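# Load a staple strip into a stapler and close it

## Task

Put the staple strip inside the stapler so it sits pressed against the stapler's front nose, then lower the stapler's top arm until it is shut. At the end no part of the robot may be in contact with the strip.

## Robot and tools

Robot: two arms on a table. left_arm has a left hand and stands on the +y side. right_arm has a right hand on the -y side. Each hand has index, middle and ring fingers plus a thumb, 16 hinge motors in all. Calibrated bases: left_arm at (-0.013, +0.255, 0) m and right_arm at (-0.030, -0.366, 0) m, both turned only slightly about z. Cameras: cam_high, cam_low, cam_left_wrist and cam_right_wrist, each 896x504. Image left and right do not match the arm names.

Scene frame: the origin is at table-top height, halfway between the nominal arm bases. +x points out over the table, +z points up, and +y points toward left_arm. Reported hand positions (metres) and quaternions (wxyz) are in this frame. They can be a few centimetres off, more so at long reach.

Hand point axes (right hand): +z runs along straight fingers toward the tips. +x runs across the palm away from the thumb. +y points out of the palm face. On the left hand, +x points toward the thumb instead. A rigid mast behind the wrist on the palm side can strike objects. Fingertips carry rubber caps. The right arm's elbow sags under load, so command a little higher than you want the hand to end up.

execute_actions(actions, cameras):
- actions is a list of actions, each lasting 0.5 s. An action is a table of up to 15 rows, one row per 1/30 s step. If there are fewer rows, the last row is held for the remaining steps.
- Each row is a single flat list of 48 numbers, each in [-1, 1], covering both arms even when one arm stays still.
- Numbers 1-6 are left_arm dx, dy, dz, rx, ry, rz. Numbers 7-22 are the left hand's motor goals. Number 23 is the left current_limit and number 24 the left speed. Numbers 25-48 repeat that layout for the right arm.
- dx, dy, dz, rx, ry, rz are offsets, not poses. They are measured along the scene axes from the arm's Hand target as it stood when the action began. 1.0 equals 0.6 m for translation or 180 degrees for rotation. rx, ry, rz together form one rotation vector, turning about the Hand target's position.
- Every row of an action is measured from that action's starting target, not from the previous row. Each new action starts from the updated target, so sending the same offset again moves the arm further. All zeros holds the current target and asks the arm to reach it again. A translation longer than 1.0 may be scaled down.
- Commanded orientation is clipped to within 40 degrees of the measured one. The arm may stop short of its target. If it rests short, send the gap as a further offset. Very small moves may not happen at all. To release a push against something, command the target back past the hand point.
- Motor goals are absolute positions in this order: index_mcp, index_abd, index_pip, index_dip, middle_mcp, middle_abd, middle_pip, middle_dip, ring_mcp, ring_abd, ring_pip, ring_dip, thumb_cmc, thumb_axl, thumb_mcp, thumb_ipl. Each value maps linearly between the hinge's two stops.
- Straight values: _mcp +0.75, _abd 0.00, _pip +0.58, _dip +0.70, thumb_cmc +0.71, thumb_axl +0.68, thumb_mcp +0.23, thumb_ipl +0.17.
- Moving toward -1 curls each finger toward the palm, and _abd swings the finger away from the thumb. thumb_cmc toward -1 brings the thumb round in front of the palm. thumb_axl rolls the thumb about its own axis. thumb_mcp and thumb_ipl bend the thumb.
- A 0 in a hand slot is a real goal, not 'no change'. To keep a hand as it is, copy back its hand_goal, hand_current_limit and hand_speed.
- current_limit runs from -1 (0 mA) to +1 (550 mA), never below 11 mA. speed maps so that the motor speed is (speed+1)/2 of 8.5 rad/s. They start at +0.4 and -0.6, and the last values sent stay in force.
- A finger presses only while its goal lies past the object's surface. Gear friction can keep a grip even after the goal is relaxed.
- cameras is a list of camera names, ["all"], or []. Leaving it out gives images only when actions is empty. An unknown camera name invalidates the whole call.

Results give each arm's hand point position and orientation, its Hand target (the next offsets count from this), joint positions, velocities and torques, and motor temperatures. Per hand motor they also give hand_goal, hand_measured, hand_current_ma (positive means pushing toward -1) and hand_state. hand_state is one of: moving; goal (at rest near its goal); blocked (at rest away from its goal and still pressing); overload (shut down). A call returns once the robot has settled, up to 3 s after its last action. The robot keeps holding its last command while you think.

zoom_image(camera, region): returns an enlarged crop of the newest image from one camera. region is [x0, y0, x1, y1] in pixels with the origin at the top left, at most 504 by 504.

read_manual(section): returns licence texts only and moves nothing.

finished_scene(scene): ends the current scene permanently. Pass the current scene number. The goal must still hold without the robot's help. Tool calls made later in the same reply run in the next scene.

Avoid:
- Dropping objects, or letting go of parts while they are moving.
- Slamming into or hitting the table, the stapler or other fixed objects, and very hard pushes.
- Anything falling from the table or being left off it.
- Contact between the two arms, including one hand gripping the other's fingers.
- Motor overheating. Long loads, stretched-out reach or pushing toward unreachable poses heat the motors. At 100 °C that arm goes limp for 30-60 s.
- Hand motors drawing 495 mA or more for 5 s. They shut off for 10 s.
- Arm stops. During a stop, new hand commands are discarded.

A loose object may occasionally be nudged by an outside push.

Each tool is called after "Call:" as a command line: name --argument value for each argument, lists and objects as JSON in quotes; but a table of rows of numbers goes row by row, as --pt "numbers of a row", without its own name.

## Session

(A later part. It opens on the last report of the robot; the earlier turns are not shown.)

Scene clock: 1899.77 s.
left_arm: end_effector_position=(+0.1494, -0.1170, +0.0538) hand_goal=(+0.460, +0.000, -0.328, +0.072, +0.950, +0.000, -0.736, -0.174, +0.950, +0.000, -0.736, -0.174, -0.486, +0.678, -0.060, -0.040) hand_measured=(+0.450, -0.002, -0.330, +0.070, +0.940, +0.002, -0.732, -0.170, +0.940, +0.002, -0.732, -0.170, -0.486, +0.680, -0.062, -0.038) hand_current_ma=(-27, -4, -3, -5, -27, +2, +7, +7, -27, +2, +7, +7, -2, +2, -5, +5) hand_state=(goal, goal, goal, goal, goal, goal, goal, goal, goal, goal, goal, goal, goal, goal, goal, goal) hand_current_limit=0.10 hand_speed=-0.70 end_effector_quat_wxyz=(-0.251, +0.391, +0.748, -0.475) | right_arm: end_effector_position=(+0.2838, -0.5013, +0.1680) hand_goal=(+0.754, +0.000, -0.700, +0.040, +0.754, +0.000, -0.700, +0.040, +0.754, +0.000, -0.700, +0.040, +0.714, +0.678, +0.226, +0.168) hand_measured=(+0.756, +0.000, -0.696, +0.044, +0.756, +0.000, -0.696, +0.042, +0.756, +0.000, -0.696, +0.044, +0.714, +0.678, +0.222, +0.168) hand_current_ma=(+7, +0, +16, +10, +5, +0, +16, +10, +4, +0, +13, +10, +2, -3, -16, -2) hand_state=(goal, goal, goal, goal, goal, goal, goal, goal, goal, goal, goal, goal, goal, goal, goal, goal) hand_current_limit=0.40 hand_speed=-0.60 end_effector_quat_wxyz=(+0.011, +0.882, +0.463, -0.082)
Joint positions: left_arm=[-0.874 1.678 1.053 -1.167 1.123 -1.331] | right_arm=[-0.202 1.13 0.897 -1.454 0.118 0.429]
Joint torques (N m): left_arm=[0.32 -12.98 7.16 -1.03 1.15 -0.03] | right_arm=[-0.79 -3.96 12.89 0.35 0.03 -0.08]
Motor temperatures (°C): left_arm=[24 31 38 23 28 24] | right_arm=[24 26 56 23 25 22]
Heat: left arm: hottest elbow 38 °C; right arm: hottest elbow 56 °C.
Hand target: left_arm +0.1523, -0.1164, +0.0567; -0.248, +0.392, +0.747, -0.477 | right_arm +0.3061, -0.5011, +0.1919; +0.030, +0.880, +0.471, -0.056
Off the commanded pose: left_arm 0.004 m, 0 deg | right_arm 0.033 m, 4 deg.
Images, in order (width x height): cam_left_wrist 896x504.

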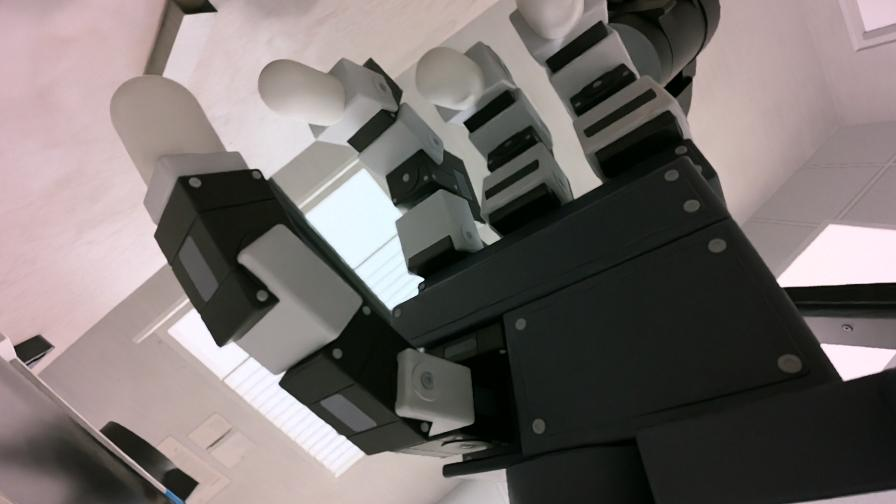

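Call:
execute_actions --actions '[[[-0.005,0.01,-0.028,0,0,0,0.46,0,-0.328,0.072,0.95,0,-0.737,-0.174,0.95,0,-0.737,-0.174,-0.486,0.678,-0.04,-0.04,0.1,-0.7,0,0,0,0,0,0,0.754,0,-0.7,0.04,0.754,0,-0.7,0.04,0.754,0,-0.7,0.04,0.714,0.678,0.226,0.168,0.4,-0.6]]]' --cameras '["cam_left_wrist"]'

Call:
zoom_image --camera "cam_left_wrist" --region '[40, 0, 380, 200]'

Scene clock: 1916.10 s.
left_arm: end_effector_position=(+0.1443, -0.1111, +0.0437) hand_goal=(+0.460, +0.000, -0.328, +0.072, +0.950, +0.000, -0.736, -0.174, +0.950, +0.000, -0.736, -0.174, -0.486, +0.678, -0.040, -0.040) hand_measured=(+0.450, -0.002, -0.330, +0.070, +0.940, +0.002, -0.732, -0.170, +0.940, +0.002, -0.732, -0.170, -0.486, +0.680, -0.042, -0.038) hand_current_ma=(-26, -4, -3, -5, -27, +2, +7, +7, -27, +2, +7, +7, -2, +2, -6, +5) hand_state=(goal, goal, goal, goal, goal, goal, goal, goal, goal, goal, goal, goal, goal, goal, goal, goal) hand_current_limit=0.10 hand_speed=-0.70 end_effector_quat_wxyz=(-0.254, +0.391, +0.747, -0.474) | right_arm: end_effector_position=(+0.2838, -0.5013, +0.1680) hand_goal=(+0.754, +0.000, -0.700, +0.040, +0.754, +0.000, -0.700, +0.040, +0.754, +0.000, -0.700, +0.040, +0.714, +0.678, +0.226, +0.168) hand_measured=(+0.756, +0.000, -0.696, +0.044, +0.756, +0.000, -0.696, +0.042, +0.756, +0.000, -0.696, +0.044, +0.714, +0.678, +0.222, +0.168) hand_current_ma=(+7, +0, +16, +10, +5, +0, +16, +10, +4, +0, +13, +10, +2, -3, -16, -2) hand_state=(goal, goal, goal, goal, goal, goal, goal, goal, goal, goal, goal, goal, goal, goal, goal, goal) hand_current_limit=0.40 hand_speed=-0.60 end_effector_quat_wxyz=(+0.011, +0.882, +0.463, -0.082)
Joint positions: left_arm=[-0.874 1.684 1.026 -1.148 1.123 -1.321] | right_arm=[-0.202 1.13 0.897 -1.454 0.118 0.429]
Joint torques (N m): left_arm=[0.73 -11.93 6.34 -0.18 1.1 -0.02] | right_arm=[0.09 -3.49 13.01 0.29 0.06 -0.14]
Motor temperatures (°C): left_arm=[24 31 38 23 28 24] | right_arm=[24 26 57 23 25 22]
Heat: left arm: hottest elbow 38 °C; right arm: hottest elbow 57 °C.
Hand target: left_arm +0.1492, -0.1105, +0.0399; -0.248, +0.392, +0.747, -0.477 | right_arm +0.3061, -0.5011, +0.1919; +0.030, +0.880, +0.471, -0.056
Off the commanded pose: left_arm 0.006 m, 1 deg | right_arm 0.033 m, 4 deg.
Images, in order (width x height): cam_left_wrist 896x504.

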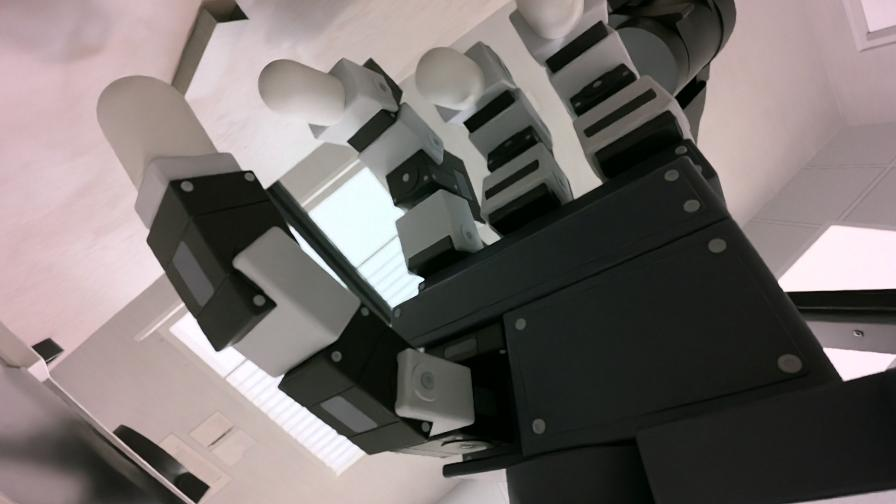

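Scaled by 1.482 from the camera's 896x504 image, which has a finer 1280x720 frame.

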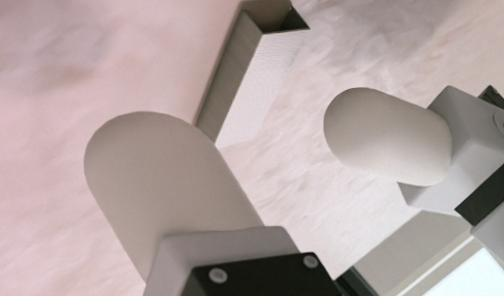

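Call:
execute_actions --actions '[[[0.001,0.001,-0.028,0,0,0,0.46,0,-0.328,0.072,0.95,0,-0.737,-0.174,0.95,0,-0.737,-0.174,-0.486,0.678,-0.06,-0.04,0.1,-0.7,0,0,0,0,0,0,0.754,0,-0.7,0.04,0.754,0,-0.7,0.04,0.754,0,-0.7,0.04,0.714,0.678,0.226,0.168,0.4,-0.6]]]' --cameras '["cam_left_wrist"]'

Call:
zoom_image --camera "cam_left_wrist" --region '[40, 0, 380, 200]'

Scene clock: 1924.40 s.
left_arm: end_effector_position=(+0.1479, -0.1122, +0.0323) hand_goal=(+0.460, +0.000, -0.328, +0.072, +0.950, +0.000, -0.736, -0.174, +0.950, +0.000, -0.736, -0.174, -0.486, +0.678, -0.060, -0.040) hand_measured=(+0.452, -0.002, -0.330, +0.070, +0.940, +0.002, -0.732, -0.170, +0.940, +0.002, -0.732, -0.170, -0.496, +0.674, -0.066, -0.046) hand_current_ma=(-25, -4, -3, -5, -27, +2, +7, +7, -28, +2, +7, +7, -30, -9, -17, -22) hand_state=(goal, goal, goal, goal, goal, goal, goal, goal, goal, goal, goal, goal, goal, goal, goal, goal) hand_current_limit=0.10 hand_speed=-0.70 end_effector_quat_wxyz=(-0.250, +0.391, +0.746, -0.477) | right_arm: end_effector_position=(+0.2838, -0.5013, +0.1680) hand_goal=(+0.754, +0.000, -0.700, +0.040, +0.754, +0.000, -0.700, +0.040, +0.754, +0.000, -0.700, +0.040, +0.714, +0.678, +0.226, +0.168) hand_measured=(+0.756, +0.000, -0.696, +0.044, +0.756, +0.000, -0.696, +0.042, +0.756, +0.000, -0.696, +0.044, +0.714, +0.678, +0.222, +0.168) hand_current_ma=(+7, +0, +16, +10, +5, +0, +16, +10, +4, +0, +13, +10, +2, -3, -16, -2) hand_state=(goal, goal, goal, goal, goal, goal, goal, goal, goal, goal, goal, goal, goal, goal, goal, goal) hand_current_limit=0.40 hand_speed=-0.60 end_effector_quat_wxyz=(+0.011, +0.882, +0.463, -0.082)
Joint positions: left_arm=[-0.868 1.705 1.017 -1.112 1.125 -1.318] | right_arm=[-0.202 1.13 0.897 -1.454 0.118 0.429]
Joint torques (N m): left_arm=[0.44 -11.22 5.7 -0.03 0.99 0] | right_arm=[-0.15 -4.25 12.93 0.29 0.06 -0.14]
Motor temperatures (°C): left_arm=[24 31 38 23 28 24] | right_arm=[24 26 57 23 25 22]
Heat: left arm: hottest elbow 38 °C; right arm: hottest elbow 57 °C.
Hand target: left_arm +0.1500, -0.1098, +0.0230; -0.248, +0.391, +0.747, -0.477 | right_arm +0.3061, -0.5011, +0.1919; +0.030, +0.880, +0.471, -0.056
Off the commanded pose: left_arm 0.010 m, 0 deg | right_arm 0.033 m, 4 deg.
Images, in order (width x height): cam_left_wrist 896x504.

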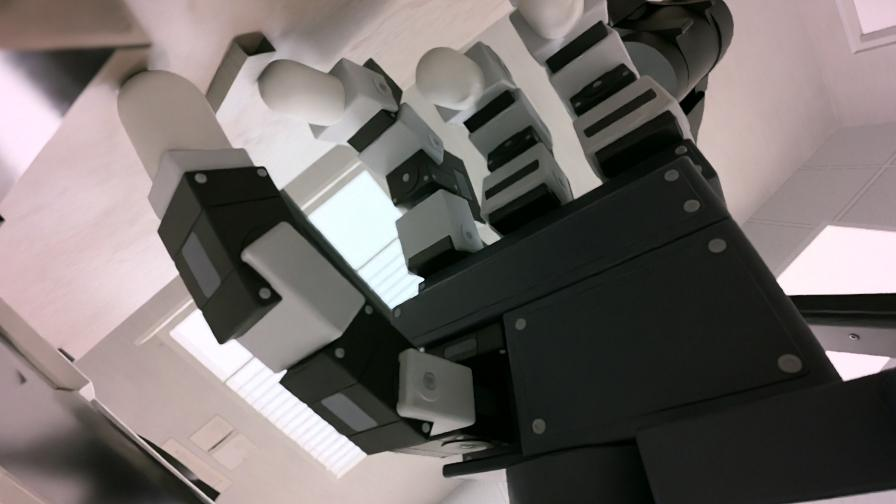

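Scaled by 1.482 from the camera's 896x504 image, which has a finer 1280x720 frame.

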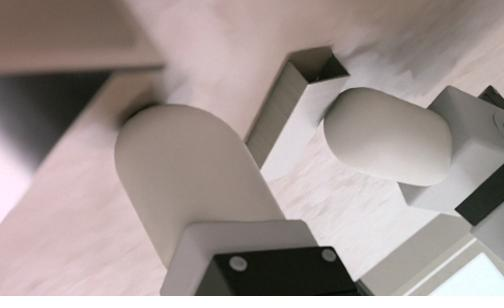

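Call:
execute_actions --actions '[[[0,0,0.004,0,0,0,0.42,0,-0.27,0.058,0.95,0,-0.737,-0.174,0.95,0,-0.737,-0.174,-0.486,0.678,-0.12,-0.04,0.2,-0.8,0,0,0,0,0,0,0.754,0,-0.7,0.04,0.754,0,-0.7,0.04,0.754,0,-0.7,0.04,0.714,0.678,0.226,0.168,0.4,-0.6]],[[0,0,-0.006,0,0,0,0.36,0,-0.27,0.058,0.95,0,-0.737,-0.174,0.95,0,-0.737,-0.174,-0.486,0.678,-0.16,-0.04,0.2,-0.85,0,0,0,0,0,0,0.754,0,-0.7,0.04,0.754,0,-0.7,0.04,0.754,0,-0.7,0.04,0.714,0.678,0.226,0.168,0.4,-0.6]]]' --cameras '["cam_left_wrist"]'

Call:
zoom_image --camera "cam_left_wrist" --region '[40, 0, 380, 200]'

Scene clock: 1955.87 s.
left_arm: end_effector_position=(+0.1475, -0.1131, +0.0320) hand_goal=(+0.360, +0.000, -0.270, +0.058, +0.950, +0.000, -0.736, -0.174, +0.950, +0.000, -0.736, -0.174, -0.486, +0.678, -0.160, -0.040) hand_measured=(+0.380, -0.002, -0.274, +0.054, +0.940, +0.002, -0.732, -0.170, +0.940, +0.002, -0.732, -0.170, -0.490, +0.676, -0.156, -0.038) hand_current_ma=(+67, -3, -8, -9, -27, +2, +7, +7, -28, +2, +7, +7, -11, -7, +15, +9) hand_state=(blocked, goal, goal, goal, goal, goal, goal, goal, goal, goal, goal, goal, goal, goal, goal, goal) hand_current_limit=0.20 hand_speed=-0.85 end_effector_quat_wxyz=(-0.250, +0.390, +0.745, -0.479) | right_arm: end_effector_position=(+0.2838, -0.5013, +0.1680) hand_goal=(+0.754, +0.000, -0.700, +0.040, +0.754, +0.000, -0.700, +0.040, +0.754, +0.000, -0.700, +0.040, +0.714, +0.678, +0.226, +0.168) hand_measured=(+0.756, +0.000, -0.696, +0.044, +0.756, +0.000, -0.696, +0.042, +0.756, +0.000, -0.696, +0.044, +0.714, +0.678, +0.222, +0.168) hand_current_ma=(+7, +0, +16, +10, +5, +0, +16, +10, +4, +0, +13, +10, +2, -3, -16, -2) hand_state=(goal, goal, goal, goal, goal, goal, goal, goal, goal, goal, goal, goal, goal, goal, goal, goal) hand_current_limit=0.40 hand_speed=-0.60 end_effector_quat_wxyz=(+0.011, +0.882, +0.463, -0.082)
Joint positions: left_arm=[-0.868 1.707 1.017 -1.11 1.13 -1.318] | right_arm=[-0.202 1.13 0.897 -1.454 0.118 0.429]
Joint torques (N m): left_arm=[0.44 -11.16 5.59 -0.03 0.8 0] | right_arm=[-0.85 -4.25 12.96 0.31 0.07 -0.14]
Motor temperatures (°C): left_arm=[24 30 37 23 28 24] | right_arm=[24 26 57 23 25 22]
Heat: left arm: hottest elbow 37 °C; right arm: hottest elbow 57 °C.
Hand target: left_arm +0.1498, -0.1099, +0.0218; -0.248, +0.392, +0.747, -0.477 | right_arm +0.3061, -0.5011, +0.1919; +0.030, +0.880, +0.471, -0.056
Off the commanded pose: left_arm 0.011 m, 0 deg | right_arm 0.033 m, 4 deg.
Images, in order (width x height): cam_left_wrist 896x504.

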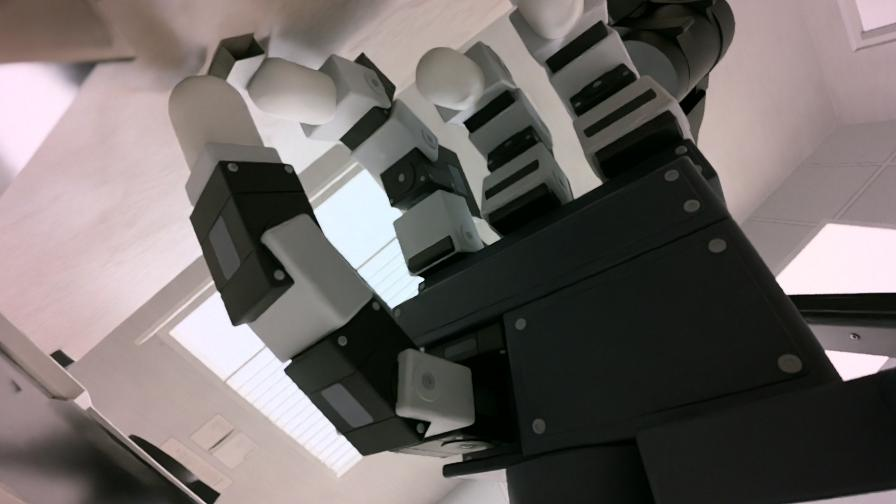

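Scaled by 1.482 from the camera's 896x504 image, which has a finer 1280x720 frame.

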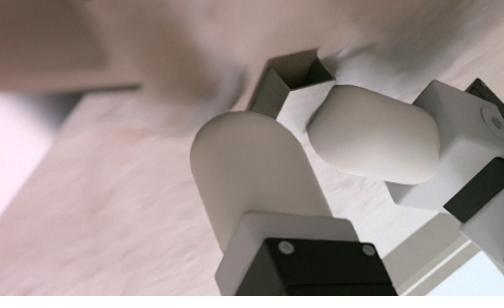

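Call:
execute_actions --actions '[[[0,0,-0.02,0,0,0,0.38,0,-0.27,0.058,0.95,0,-0.737,-0.174,0.95,0,-0.737,-0.174,-0.486,0.678,-0.15,-0.04,0.2,-0.85,0,0,0,0,0,0,0.754,0,-0.7,0.04,0.754,0,-0.7,0.04,0.754,0,-0.7,0.04,0.714,0.678,0.226,0.168,0.4,-0.6]]]' --cameras '["cam_left_wrist"]'

Call:
zoom_image --camera "cam_left_wrist" --region '[40, 0, 380, 200]'

Scene clock: 1964.63 s.
left_arm: end_effector_position=(+0.1464, -0.1140, +0.0294) hand_goal=(+0.380, +0.000, -0.270, +0.058, +0.950, +0.000, -0.736, -0.174, +0.950, +0.000, -0.736, -0.174, -0.486, +0.678, -0.150, -0.040) hand_measured=(+0.384, +0.002, -0.292, +0.036, +0.940, +0.002, -0.732, -0.170, +0.940, +0.002, -0.732, -0.170, -0.490, +0.676, -0.150, -0.040) hand_current_ma=(+11, +4, -69, -67, -27, +2, +7, +7, -28, +2, +7, +7, -10, -6, +2, -1) hand_state=(goal, goal, blocked, blocked, goal, goal, goal, goal, goal, goal, goal, goal, goal, goal, goal, goal) hand_current_limit=0.20 hand_speed=-0.85 end_effector_quat_wxyz=(-0.251, +0.385, +0.745, -0.482) | right_arm: end_effector_position=(+0.2838, -0.5013, +0.1680) hand_goal=(+0.754, +0.000, -0.700, +0.040, +0.754, +0.000, -0.700, +0.040, +0.754, +0.000, -0.700, +0.040, +0.714, +0.678, +0.226, +0.168) hand_measured=(+0.756, +0.000, -0.696, +0.044, +0.756, +0.000, -0.696, +0.042, +0.756, +0.000, -0.696, +0.044, +0.714, +0.678, +0.222, +0.168) hand_current_ma=(+7, +0, +16, +10, +5, +0, +16, +10, +4, +0, +13, +10, +2, -3, -16, -2) hand_state=(goal, goal, goal, goal, goal, goal, goal, goal, goal, goal, goal, goal, goal, goal, goal, goal) hand_current_limit=0.40 hand_speed=-0.60 end_effector_quat_wxyz=(+0.011, +0.882, +0.463, -0.082)
Joint positions: left_arm=[-0.868 1.711 1.012 -1.092 1.139 -1.332] | right_arm=[-0.202 1.13 0.897 -1.454 0.118 0.429]
Joint torques (N m): left_arm=[0.44 -9.82 5.19 0.44 0.42 0.14] | right_arm=[-0.32 -4.13 12.93 0.28 0.04 -0.12]
Motor temperatures (°C): left_arm=[24 30 37 23 27 24] | right_arm=[24 26 57 23 25 22]
Heat: left arm: hottest elbow 37 °C; right arm: hottest elbow 57 °C.
Hand target: left_arm +0.1499, -0.1099, +0.0099; -0.248, +0.392, +0.747, -0.477 | right_arm +0.3061, -0.5011, +0.1919; +0.030, +0.880, +0.471, -0.056
Off the commanded pose: left_arm 0.020 m, 1 deg | right_arm 0.033 m, 4 deg.
Images, in order (width x height): cam_left_wrist 896x504.

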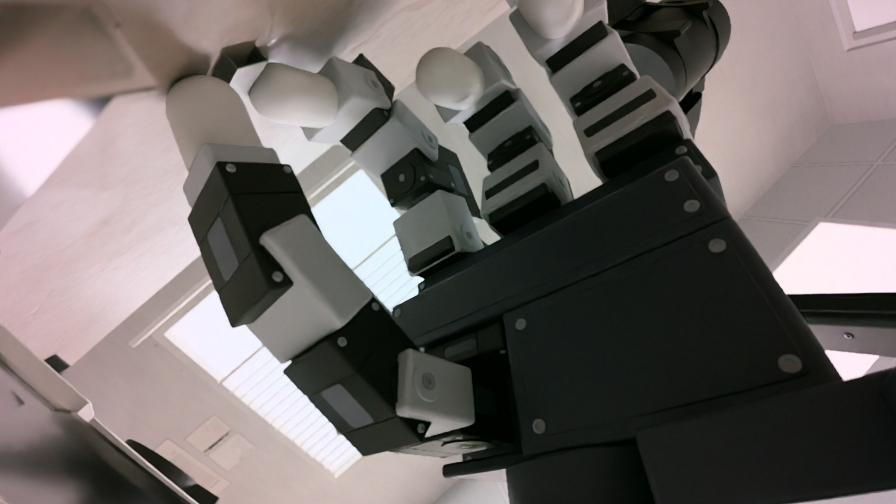

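Scaled by 1.482 from the camera's 896x504 image, which has a finer 1280x720 frame.

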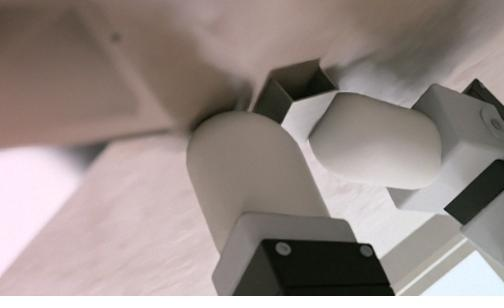

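Call:
execute_actions --actions '[[[0,0,0.004,0,0,0,0.31,0,-0.27,0.058,0.95,0,-0.737,-0.174,0.95,0,-0.737,-0.174,-0.486,0.678,-0.25,-0.04,0.4,-0.8,0,0,0,0,0,0,0.754,0,-0.7,0.04,0.754,0,-0.7,0.04,0.754,0,-0.7,0.04,0.714,0.678,0.226,0.168,0.4,-0.6]]]' --cameras '["cam_left_wrist"]'

Call:
zoom_image --camera "cam_left_wrist" --region '[40, 0, 380, 200]'

Scene clock: 1971.10 s.
left_arm: end_effector_position=(+0.1462, -0.1141, +0.0294) hand_goal=(+0.310, +0.000, -0.270, +0.058, +0.950, +0.000, -0.736, -0.174, +0.950, +0.000, -0.736, -0.174, -0.486, +0.678, -0.250, -0.040) hand_measured=(+0.372, +0.002, -0.288, +0.036, +0.940, +0.002, -0.732, -0.170, +0.940, +0.002, -0.732, -0.170, -0.490, +0.676, -0.172, -0.028) hand_current_ma=(+249, +4, -51, -67, -27, +2, +7, +7, -28, +2, +7, +7, -9, -6, +385, +43) hand_state=(blocked, goal, goal, blocked, goal, goal, goal, goal, goal, goal, goal, goal, goal, goal, blocked, goal) hand_current_limit=0.40 hand_speed=-0.80 end_effector_quat_wxyz=(-0.252, +0.385, +0.745, -0.483) | right_arm: end_effector_position=(+0.2838, -0.5013, +0.1680) hand_goal=(+0.754, +0.000, -0.700, +0.040, +0.754, +0.000, -0.700, +0.040, +0.754, +0.000, -0.700, +0.040, +0.714, +0.678, +0.226, +0.168) hand_measured=(+0.756, +0.000, -0.696, +0.044, +0.756, +0.000, -0.696, +0.042, +0.756, +0.000, -0.696, +0.044, +0.714, +0.678, +0.222, +0.168) hand_current_ma=(+7, +0, +16, +10, +5, +0, +16, +10, +4, +0, +13, +10, +2, -3, -16, -2) hand_state=(goal, goal, goal, goal, goal, goal, goal, goal, goal, goal, goal, goal, goal, goal, goal, goal) hand_current_limit=0.40 hand_speed=-0.60 end_effector_quat_wxyz=(+0.011, +0.882, +0.463, -0.082)
Joint positions: left_arm=[-0.868 1.712 1.012 -1.092 1.14 -1.332] | right_arm=[-0.202 1.13 0.897 -1.454 0.118 0.429]
Joint torques (N m): left_arm=[0.5 -10.23 5.35 0.25 0.36 0.14] | right_arm=[-0.44 -3.84 13.11 0.29 0.04 -0.11]
Motor temperatures (°C): left_arm=[24 30 37 23 27 24] | right_arm=[24 26 57 23 25 22]
Heat: left arm: hottest elbow 37 °C; right arm: hottest elbow 57 °C.
Hand target: left_arm +0.1499, -0.1099, +0.0123; -0.248, +0.392, +0.747, -0.476 | right_arm +0.3061, -0.5011, +0.1919; +0.030, +0.880, +0.471, -0.056
Off the commanded pose: left_arm 0.018 m, 1 deg | right_arm 0.033 m, 4 deg.
Images, in order (width x height): cam_left_wrist 896x504.

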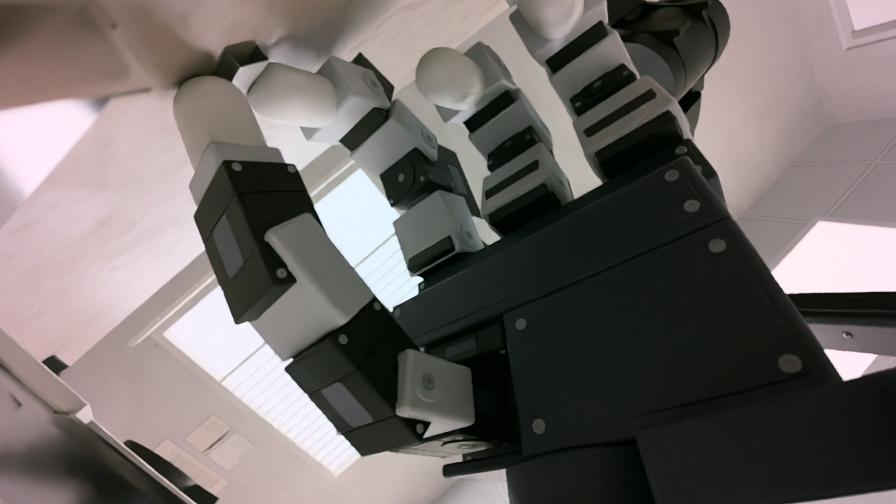

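Scaled by 1.482 from the camera's 896x504 image, which has a finer 1280x720 frame.

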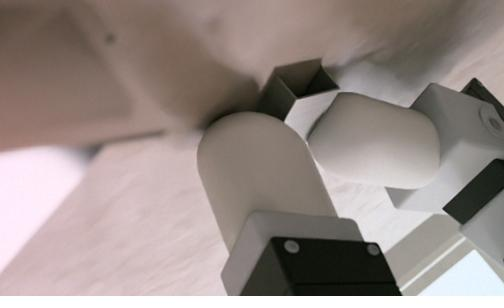

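Call:
execute_actions --actions '[[[0,0,0.03,0,0,0,0.29,0,-0.27,0.058,0.95,0,-0.737,-0.174,0.95,0,-0.737,-0.174,-0.486,0.678,-0.27,-0.04,0.4,-0.85,0,0,0,0,0,0,0.754,0,-0.7,0.04,0.754,0,-0.7,0.04,0.754,0,-0.7,0.04,0.714,0.678,0.226,0.168,0.4,-0.6]],[[0,0,0.03,0,0,0,0.29,0,-0.27,0.058,0.95,0,-0.737,-0.174,0.95,0,-0.737,-0.174,-0.486,0.678,-0.27,-0.04,0.4,-0.85,0,0,0,0,0,0,0.754,0,-0.7,0.04,0.754,0,-0.7,0.04,0.754,0,-0.7,0.04,0.714,0.678,0.226,0.168,0.4,-0.6]]]' --cameras '["cam_left_wrist"]'

Call:
zoom_image --camera "cam_left_wrist" --region '[40, 0, 380, 200]'

Scene clock: 1987.20 s.
left_arm: end_effector_position=(+0.1417, -0.1048, +0.0390) hand_goal=(+0.290, +0.000, -0.270, +0.058, +0.950, +0.000, -0.736, -0.174, +0.950, +0.000, -0.736, -0.174, -0.486, +0.678, -0.270, -0.040) hand_measured=(+0.334, -0.004, -0.260, +0.058, +0.940, +0.002, -0.732, -0.170, +0.940, +0.002, -0.732, -0.170, -0.486, +0.678, -0.236, -0.028) hand_current_ma=(+168, -6, +27, -2, -27, +2, +7, +7, -28, +2, +7, +7, +0, -1, +155, +49) hand_state=(blocked, goal, goal, goal, goal, goal, goal, goal, goal, goal, goal, goal, goal, goal, blocked, goal) hand_current_limit=0.40 hand_speed=-0.85 end_effector_quat_wxyz=(-0.260, +0.385, +0.749, -0.472) | right_arm: end_effector_position=(+0.2838, -0.5013, +0.1680) hand_goal=(+0.754, +0.000, -0.700, +0.040, +0.754, +0.000, -0.700, +0.040, +0.754, +0.000, -0.700, +0.040, +0.714, +0.678, +0.226, +0.168) hand_measured=(+0.756, +0.000, -0.696, +0.044, +0.756, +0.000, -0.696, +0.042, +0.756, +0.000, -0.696, +0.044, +0.714, +0.678, +0.222, +0.168) hand_current_ma=(+7, +0, +16, +10, +5, +0, +16, +10, +4, +0, +13, +10, +2, -3, -16, -2) hand_state=(goal, goal, goal, goal, goal, goal, goal, goal, goal, goal, goal, goal, goal, goal, goal, goal) hand_current_limit=0.40 hand_speed=-0.60 end_effector_quat_wxyz=(+0.011, +0.882, +0.463, -0.082)
Joint positions: left_arm=[-0.868 1.687 1.012 -1.151 1.123 -1.318] | right_arm=[-0.202 1.13 0.897 -1.454 0.118 0.429]
Joint torques (N m): left_arm=[0.44 -13.45 8.1 -1.09 1.07 -0.04] | right_arm=[-0.38 -3.66 12.94 0.38 0.07 -0.13]
Motor temperatures (°C): left_arm=[24 30 37 23 27 24] | right_arm=[24 26 57 23 25 22]
Heat: left arm: hottest elbow 37 °C; right arm: hottest elbow 57 °C.
Hand target: left_arm +0.1499, -0.1099, +0.0483; -0.248, +0.392, +0.747, -0.477 | right_arm +0.3061, -0.5011, +0.1919; +0.030, +0.880, +0.471, -0.056
Off the commanded pose: left_arm 0.013 m, 2 deg | right_arm 0.033 m, 4 deg.
Images, in order (width x height): cam_left_wrist 896x504.

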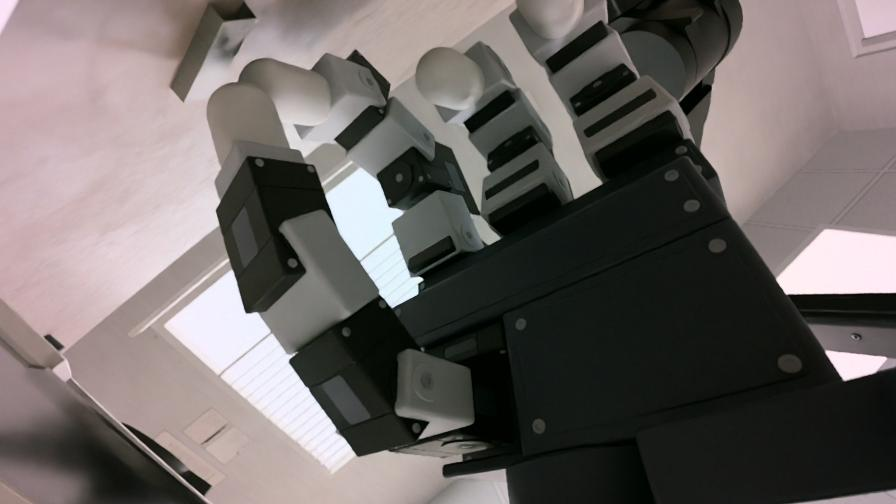

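Scaled by 1.482 from the camera's 896x504 image, which has a finer 1280x720 frame.

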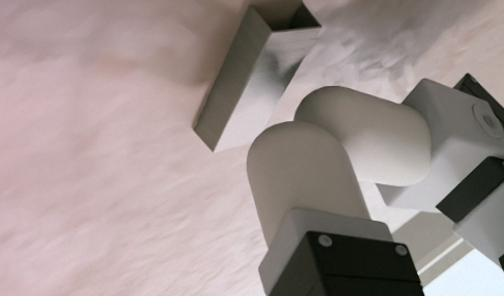

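Call:
execute_actions --actions '[[[0,0,0.12,0,0,0,0.5,0,-0.27,0.058,0.95,0,-0.737,-0.174,0.95,0,-0.737,-0.174,-0.486,0.678,0,-0.04,0.2,-0.7,-0.08,0.08,0.05,0,0,0.1,0.754,0,-0.737,-0.3,0.754,0,-0.737,-0.3,0.2,0,-0.737,-0.174,0.714,0.678,0.226,0.168,0.4,-0.6]],[[0.03,0.13,0.14,-0.0237,-0.0886,-0.1123,0.5,0,-0.27,0.058,0.95,0,-0.737,-0.174,0.95,0,-0.737,-0.174,-0.486,0.678,0,-0.04,0.2,-0.7,0,0.1,0,0,0,0.15,0.754,0,-0.737,-0.754,0.754,0,-0.737,-0.754,-0.479,0,-0.737,-0.174,0.714,0.678,0.226,0.168,0.4,-0.6]],[[0.06,0.16,0.08,-0.0237,-0.0886,-0.1123,0.5,0,-0.27,0.058,0.95,0,-0.737,-0.174,0.95,0,-0.737,-0.174,-0.486,0.678,0,-0.04,0.2,-0.7,0,0.1,0,0,0,0.15,0.754,0,-0.737,-0.754,0.754,0,-0.737,-0.754,-0.479,0,-0.737,-0.174,0.714,0.678,0.226,0.168,0.4,-0.6]],[[0.06,0.16,0.04,-0.0237,-0.0886,-0.1123,0.5,0,-0.27,0.058,0.95,0,-0.737,-0.174,0.95,0,-0.737,-0.174,-0.486,0.678,0,-0.04,0.2,-0.7,0,0.1,0,0,0,0.15,0.754,0,-0.737,-0.754,0.754,0,-0.737,-0.754,-0.479,0,-0.737,-0.174,0.714,0.678,0.226,0.168,0.4,-0.6]]]' --cameras '["cam_high","cam_right_wrist"]'

Scene clock: 2135.13 s.
left_arm: end_effector_position=(+0.2392, +0.1591, +0.2697) hand_goal=(+0.500, +0.000, -0.270, +0.058, +0.950, +0.000, -0.736, -0.174, +0.950, +0.000, -0.736, -0.174, -0.486, +0.678, +0.000, -0.040) hand_measured=(+0.502, +0.000, -0.266, +0.058, +0.948, -0.002, -0.732, -0.170, +0.948, -0.002, -0.732, -0.172, -0.484, +0.676, -0.006, -0.040) hand_current_ma=(+6, -1, +10, +0, -4, -2, +8, +7, -3, -2, +7, +7, +3, -3, -17, -1) hand_state=(goal, goal, goal, goal, goal, goal, goal, goal, goal, goal, goal, goal, goal, goal, goal, goal) hand_current_limit=0.20 hand_speed=-0.70 end_effector_quat_wxyz=(+0.052, +0.875, +0.480, -0.010) | right_arm: end_effector_position=(+0.2468, -0.2745, +0.2059) hand_goal=(+0.754, +0.000, -0.736, -0.754, +0.754, +0.000, -0.736, -0.754, -0.478, +0.000, -0.736, -0.174, +0.714, +0.678, +0.226, +0.168) hand_measured=(+0.756, +0.000, -0.730, -0.752, +0.754, +0.000, -0.730, -0.752, -0.388, +0.000, -0.726, -0.174, +0.714, +0.678, +0.222, +0.168) hand_current_ma=(+7, +0, +25, +9, +3, +0, +25, +9, +385, +0, +41, -3, +2, -3, -19, -2) hand_state=(goal, goal, goal, goal, goal, goal, goal, goal, blocked, goal, goal, goal, goal, goal, goal, goal) hand_current_limit=0.40 hand_speed=-0.60 end_effector_quat_wxyz=(+0.042, +0.215, +0.975, -0.023)
Joint positions: left_arm=[-0.319 0.75 0.941 -1.7 0.086 0.256] | right_arm=[0.148 0.854 0.834 -1.49 0.075 -0.969]
Joint torques (N m): left_arm=[0.62 -0.56 9.8 -0.16 0.31 0.02] | right_arm=[-1.79 -1.55 11.77 0.87 -0.22 -0.13]
Motor temperatures (°C): left_arm=[24 30 39 23 28 24] | right_arm=[24 26 57 23 25 22]
Heat: left arm: hottest elbow 39 °C; right arm: hottest elbow 57 °C.
Hand target: left_arm +0.2400, +0.1602, +0.2764; -0.097, +0.878, +0.434, -0.174 | right_arm +0.2581, -0.2730, +0.2220; +0.062, +0.213, +0.975, -0.014
Off the commanded pose: left_arm 0.007 m, 26 deg | right_arm 0.020 m, 3 deg.
joint sent to its limit (left arm) — joint 4 (wrist pitch), lower limit. The joint targets are off in orientation, not in position.
Images, in order (width x height): cam_high 896x504, cam_right_wrist 896x504.

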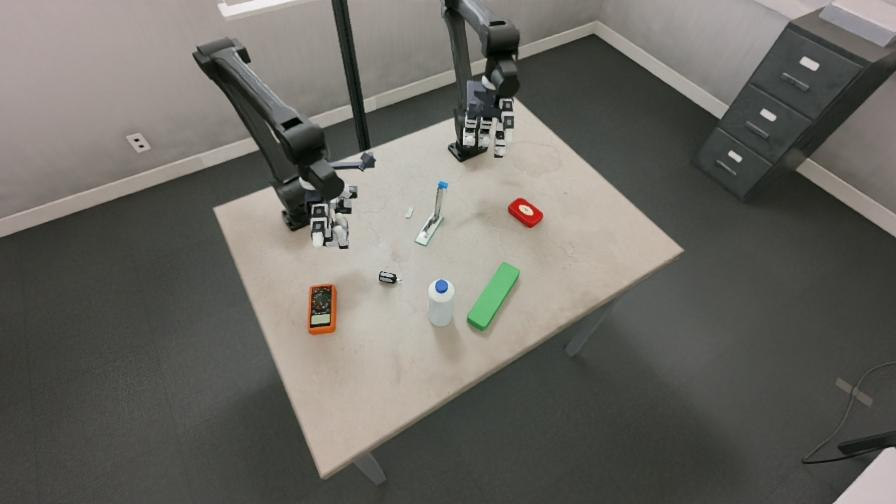

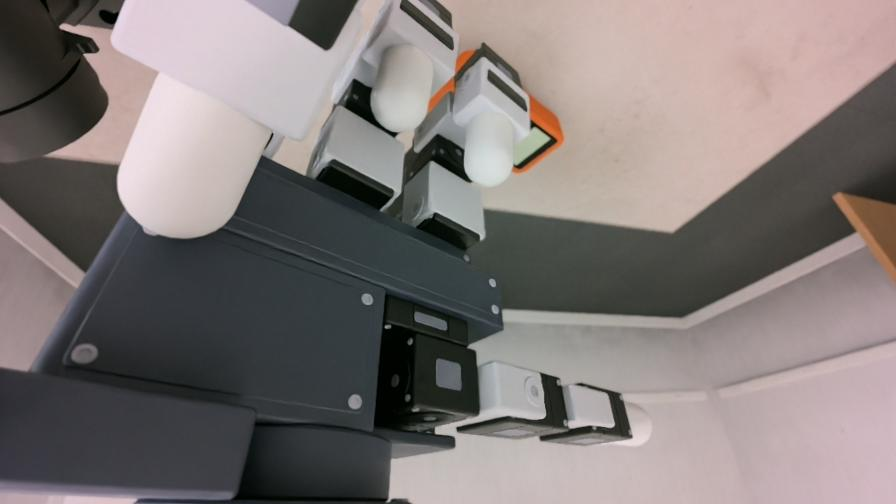

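Call:
zoom_image --camera "cam_high" --region '[390, 180, 460, 250]'

Call:
zoom_image --camera "cam_right_wrist" --region '[300, 0, 600, 250]'

Scaled by 7.200 from the camera's 896x504 image, which has a finer 1280x720 frame.

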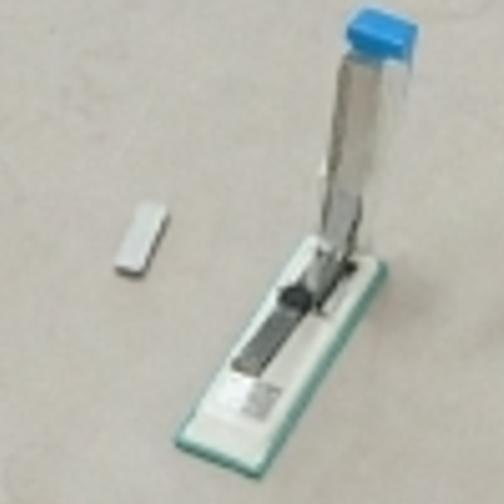

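Scaled by 1.680 from the camera's 896x504 image, which has a finer 1280x720 frame.

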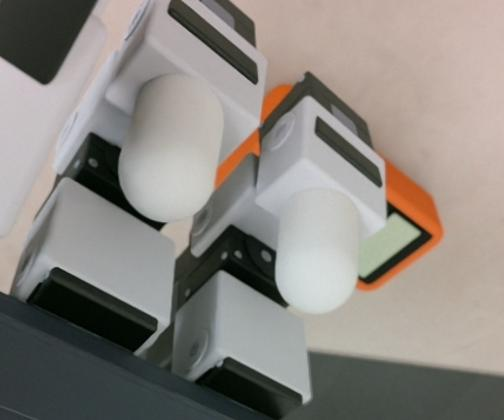

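Call:
execute_actions --actions '[[[0,0,0,0,0,0,0.5,0,-0.27,0.058,0.95,0,-0.737,-0.174,0.95,0,-0.737,-0.174,-0.486,0.678,0,-0.04,0.2,-0.7,-0.08,0.12,0,-0.002,0.0141,0.123,0.754,0.03,-0.737,-0.754,0.754,-0.03,-0.737,-0.754,-0.34,0,-0.737,-0.174,0.714,0.678,0.95,0.6,0.4,-0.6]],[[0,0,0,0,0,0,0.5,0,-0.27,0.058,0.95,0,-0.737,-0.174,0.95,0,-0.737,-0.174,-0.486,0.678,0,-0.04,0.2,-0.7,-0.08,0.12,0,-0.002,0.0141,0.123,0.754,0.03,-0.737,-0.754,0.754,-0.03,-0.737,-0.754,-0.34,0,-0.737,-0.174,0.714,0.678,0.95,0.6,0.4,-0.6]],[[0,0,0,0,0,0,0.5,0,-0.27,0.058,0.95,0,-0.737,-0.174,0.95,0,-0.737,-0.174,-0.486,0.678,0,-0.04,0.2,-0.7,-0.085,0.135,0,-0.002,0.0141,0.123,0.754,0.03,-0.737,-0.754,0.754,-0.03,-0.737,-0.754,-0.34,0,-0.737,-0.174,0.714,0.678,0.95,0.6,0.4,-0.6]]]' --cameras '["cam_high","cam_right_wrist"]'

Call:
zoom_image --camera "cam_right_wrist" --region '[300, 0, 600, 250]'

Call:
zoom_image --camera "cam_high" --region '[360, 130, 480, 250]'

Scene clock: 2184.57 s.
left_arm: end_effector_position=(+0.2390, +0.1581, +0.2703) hand_goal=(+0.500, +0.000, -0.270, +0.058, +0.950, +0.000, -0.736, -0.174, +0.950, +0.000, -0.736, -0.174, -0.486, +0.678, +0.000, -0.040) hand_measured=(+0.502, +0.000, -0.266, +0.058, +0.948, -0.002, -0.732, -0.170, +0.948, -0.002, -0.732, -0.172, -0.484, +0.676, -0.006, -0.040) hand_current_ma=(+6, -1, +10, +0, -4, -2, +8, +7, -3, -2, +7, +7, +3, -2, -17, -1) hand_state=(goal, goal, goal, goal, goal, goal, goal, goal, goal, goal, goal, goal, goal, goal, goal, goal) hand_current_limit=0.20 hand_speed=-0.70 end_effector_quat_wxyz=(+0.052, +0.888, +0.456, -0.008) | right_arm: end_effector_position=(+0.1055, -0.0557, +0.1971) hand_goal=(+0.754, +0.030, -0.736, -0.754, +0.754, -0.030, -0.736, -0.754, -0.340, +0.000, -0.736, -0.174, +0.714, +0.678, +0.950, +0.600) hand_measured=(+0.754, +0.028, -0.730, -0.752, +0.754, -0.028, -0.730, -0.752, -0.332, +0.000, -0.734, -0.174, +0.782, +0.568, +0.726, +0.576) hand_current_ma=(+2, -8, +25, +8, +3, +8, +24, +8, +30, +0, +5, -3, +304, -385, -385, -131) hand_state=(goal, goal, goal, goal, goal, goal, goal, goal, goal, goal, goal, goal, blocked, blocked, blocked, blocked) hand_current_limit=0.40 hand_speed=-0.60 end_effector_quat_wxyz=(-0.024, -0.321, +0.947, -0.019)
Joint positions: left_arm=[-0.298 0.75 0.941 -1.7 0.087 0.333] | right_arm=[0.918 1.131 0.987 -1.488 0.003 -1.286]
Joint torques (N m): left_arm=[0.73 -0.26 9.83 -0.17 0.21 0.01] | right_arm=[-2.08 -5.01 12.89 0.2 -0.24 -0.81]
Motor temperatures (°C): left_arm=[24 29 39 23 27 24] | right_arm=[24 25 52 23 25 22]
Heat: left arm: hottest elbow 39 °C; right arm: hottest elbow 52 °C.
Hand target: left_arm +0.2399, +0.1601, +0.2764; -0.097, +0.878, +0.434, -0.174 | right_arm +0.1112, -0.0481, +0.2220; +0.000, -0.357, +0.934, +0.000
Off the commanded pose: left_arm 0.006 m, 26 deg | right_arm 0.027 m, 6 deg.
joint sent to its limit (left arm) — joint 4 (wrist pitch), lower limit. The joint targets are off in orientation, not in position.
Images, in order (width x height): cam_high 896x504, cam_right_wrist 896x504.

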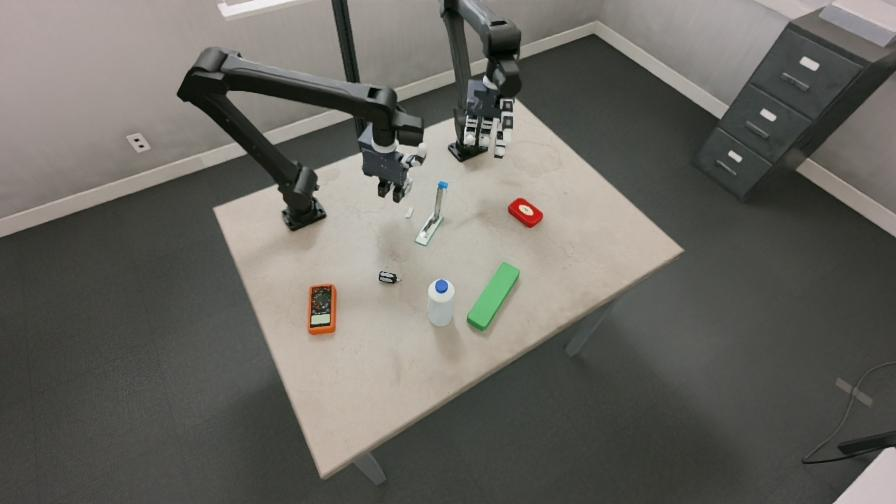

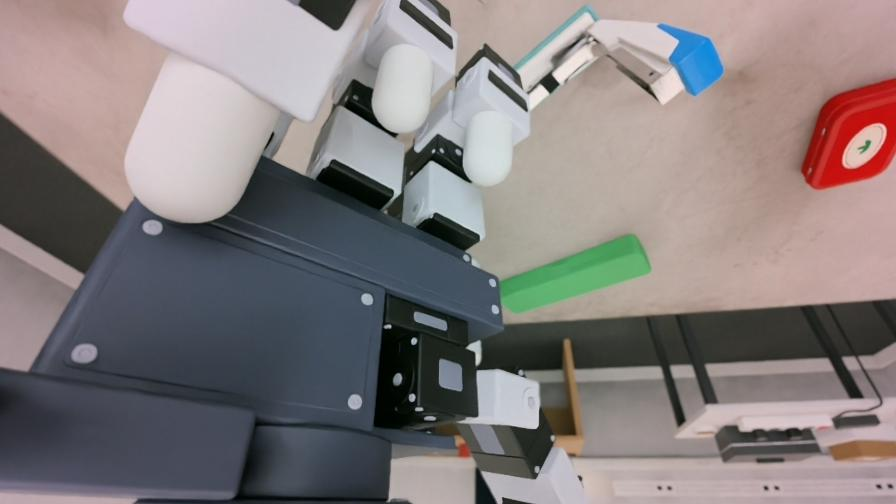

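Scaled by 1.680 from the camera's 896x504 image, which has a finer 1280x720 frame.

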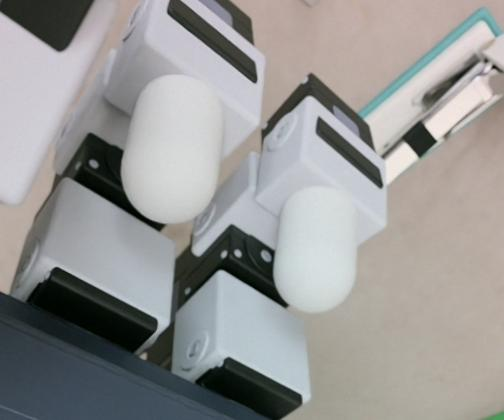

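Scaled by 4.200 from the camera's 896x504 image, which has a finer 1280x720 frame.

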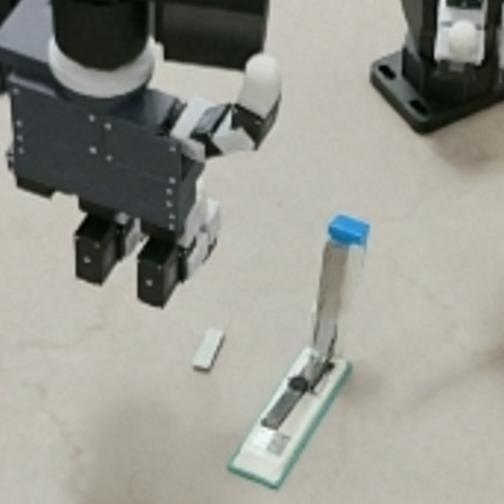

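Call:
zoom_image --camera "cam_high" --region '[355, 140, 435, 220]'

Scaled by 6.300 from the camera's 896x504 image, which has a finer 1280x720 frame.

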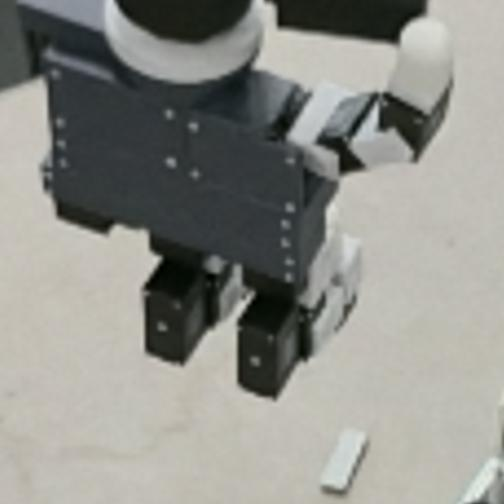

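Call:
execute_actions --actions '[[[0,0,0,0,0,0,0.5,0,-0.27,0.058,0.95,0,-0.737,-0.174,0.95,0,-0.737,-0.174,-0.486,0.678,0,-0.04,0.2,-0.7,-0.013,0.075,-0.1,0.016,-0.0105,0.0256,0.754,0.03,-0.737,-0.754,0.754,-0.03,-0.737,-0.754,-0.34,0,-0.737,-0.174,0.714,0.678,0.6,0.4,0.4,-0.6]]]' --cameras '["cam_high","cam_right_wrist"]'

Call:
zoom_image --camera "cam_right_wrist" --region '[300, 0, 600, 250]'

Call:
zoom_image --camera "cam_high" --region '[365, 150, 445, 230]'

Scene clock: 2264.27 s.
left_arm: end_effector_position=(+0.2390, +0.1581, +0.2703) hand_goal=(+0.500, +0.000, -0.270, +0.058, +0.950, +0.000, -0.736, -0.174, +0.950, +0.000, -0.736, -0.174, -0.486, +0.678, +0.000, -0.040) hand_measured=(+0.502, +0.000, -0.266, +0.058, +0.948, -0.002, -0.732, -0.170, +0.948, -0.002, -0.732, -0.172, -0.484, +0.676, -0.006, -0.040) hand_current_ma=(+6, -1, +10, +0, -4, -2, +8, +7, -3, -2, +7, +7, +3, -2, -17, -1) hand_state=(goal, goal, goal, goal, goal, goal, goal, goal, goal, goal, goal, goal, goal, goal, goal, goal) hand_current_limit=0.20 hand_speed=-0.70 end_effector_quat_wxyz=(+0.052, +0.888, +0.456, -0.008) | right_arm: end_effector_position=(+0.1024, -0.0069, +0.1554) hand_goal=(+0.754, +0.030, -0.736, -0.754, +0.754, -0.030, -0.736, -0.754, -0.340, +0.000, -0.736, -0.174, +0.714, +0.678, +0.600, +0.400) hand_measured=(+0.756, +0.028, -0.730, -0.752, +0.756, -0.028, -0.730, -0.752, -0.332, +0.000, -0.734, -0.174, +0.716, +0.676, +0.598, +0.402) hand_current_ma=(+6, -7, +24, +8, +5, +5, +22, +8, +27, +0, +5, -3, +7, -10, -8, +6) hand_state=(goal, goal, goal, goal, goal, goal, goal, goal, goal, goal, goal, goal, goal, goal, goal, goal) hand_current_limit=0.40 hand_speed=-0.60 end_effector_quat_wxyz=(+0.013, -0.388, +0.921, +0.009)
Joint positions: left_arm=[-0.298 0.75 0.941 -1.7 0.087 0.333] | right_arm=[0.992 1.233 0.944 -1.25 -0.001 -1.355]
Joint torques (N m): left_arm=[0.67 -0.26 9.83 -0.16 0.22 0.01] | right_arm=[-1.08 -6.65 8.83 0.72 -0.34 -0.15]
Motor temperatures (°C): left_arm=[24 28 39 23 26 24] | right_arm=[24 26 56 23 25 23]
Heat: left arm: hottest elbow 39 °C; right arm: hottest elbow 56 °C.
Hand target: left_arm +0.2399, +0.1601, +0.2764; -0.097, +0.878, +0.434, -0.174 | right_arm +0.1032, -0.0032, +0.1619; +0.024, -0.394, +0.919, +0.018
Off the commanded pose: left_arm 0.006 m, 26 deg | right_arm 0.008 m, 2 deg.
joint sent to its limit (left arm) — joint 4 (wrist pitch), lower limit. The joint targets are off in orientation, not in position.
pose unreachable (right arm): on one or more control steps of this call, first in action 0 (counted from 0), this arm could not follow its commanded pose, so it was not sent that pose on those steps. It may still have moved: this result reports where it is.
cause: moving toward the commanded pose would bring two parts of the arm too close to each other (joints 5 (wrist yaw) and 6 (wrist roll) lie between them).
Images, in order (width x height): cam_high 896x504, cam_right_wrist 896x504.

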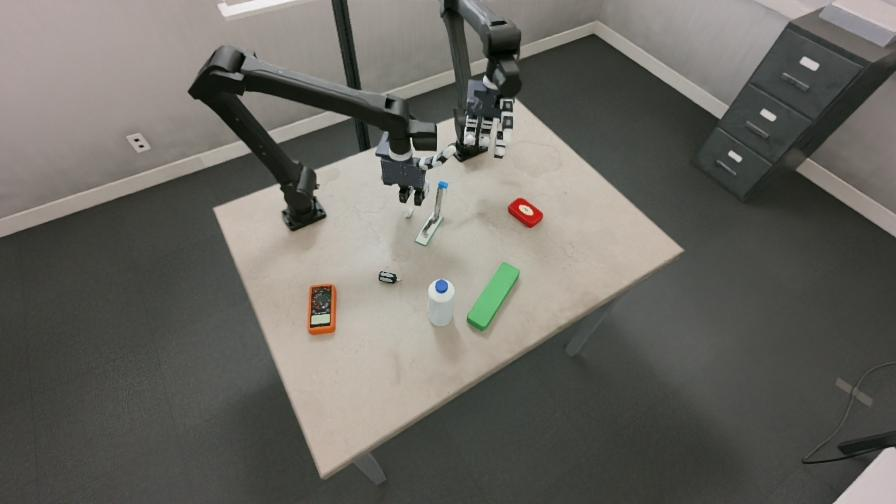

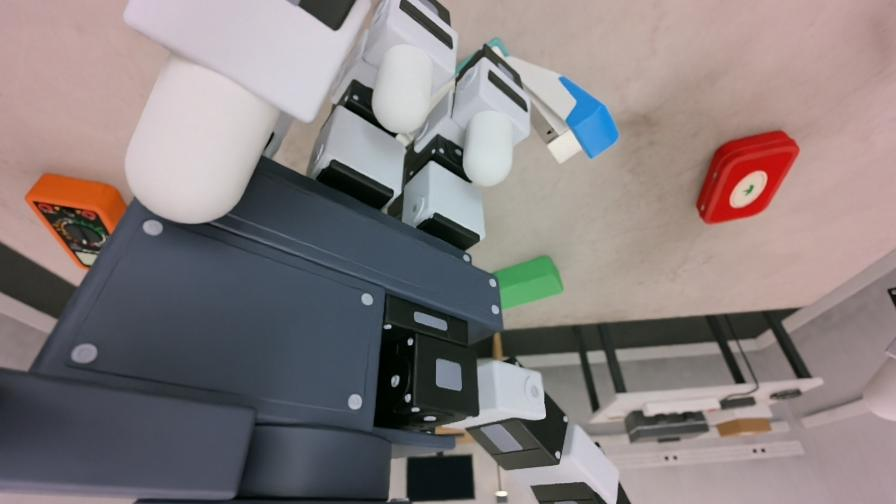

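Scaled by 1.680 from the camera's 896x504 image, which has a finer 1280x720 frame.

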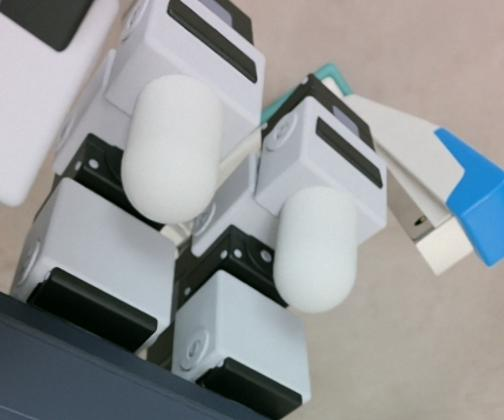

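Scaled by 6.300 from the camera's 896x504 image, which has a finer 1280x720 frame.

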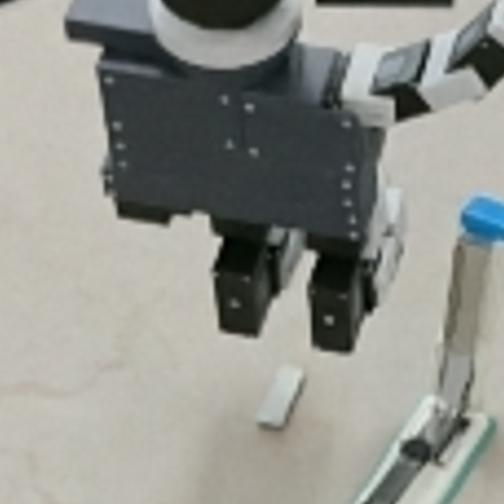

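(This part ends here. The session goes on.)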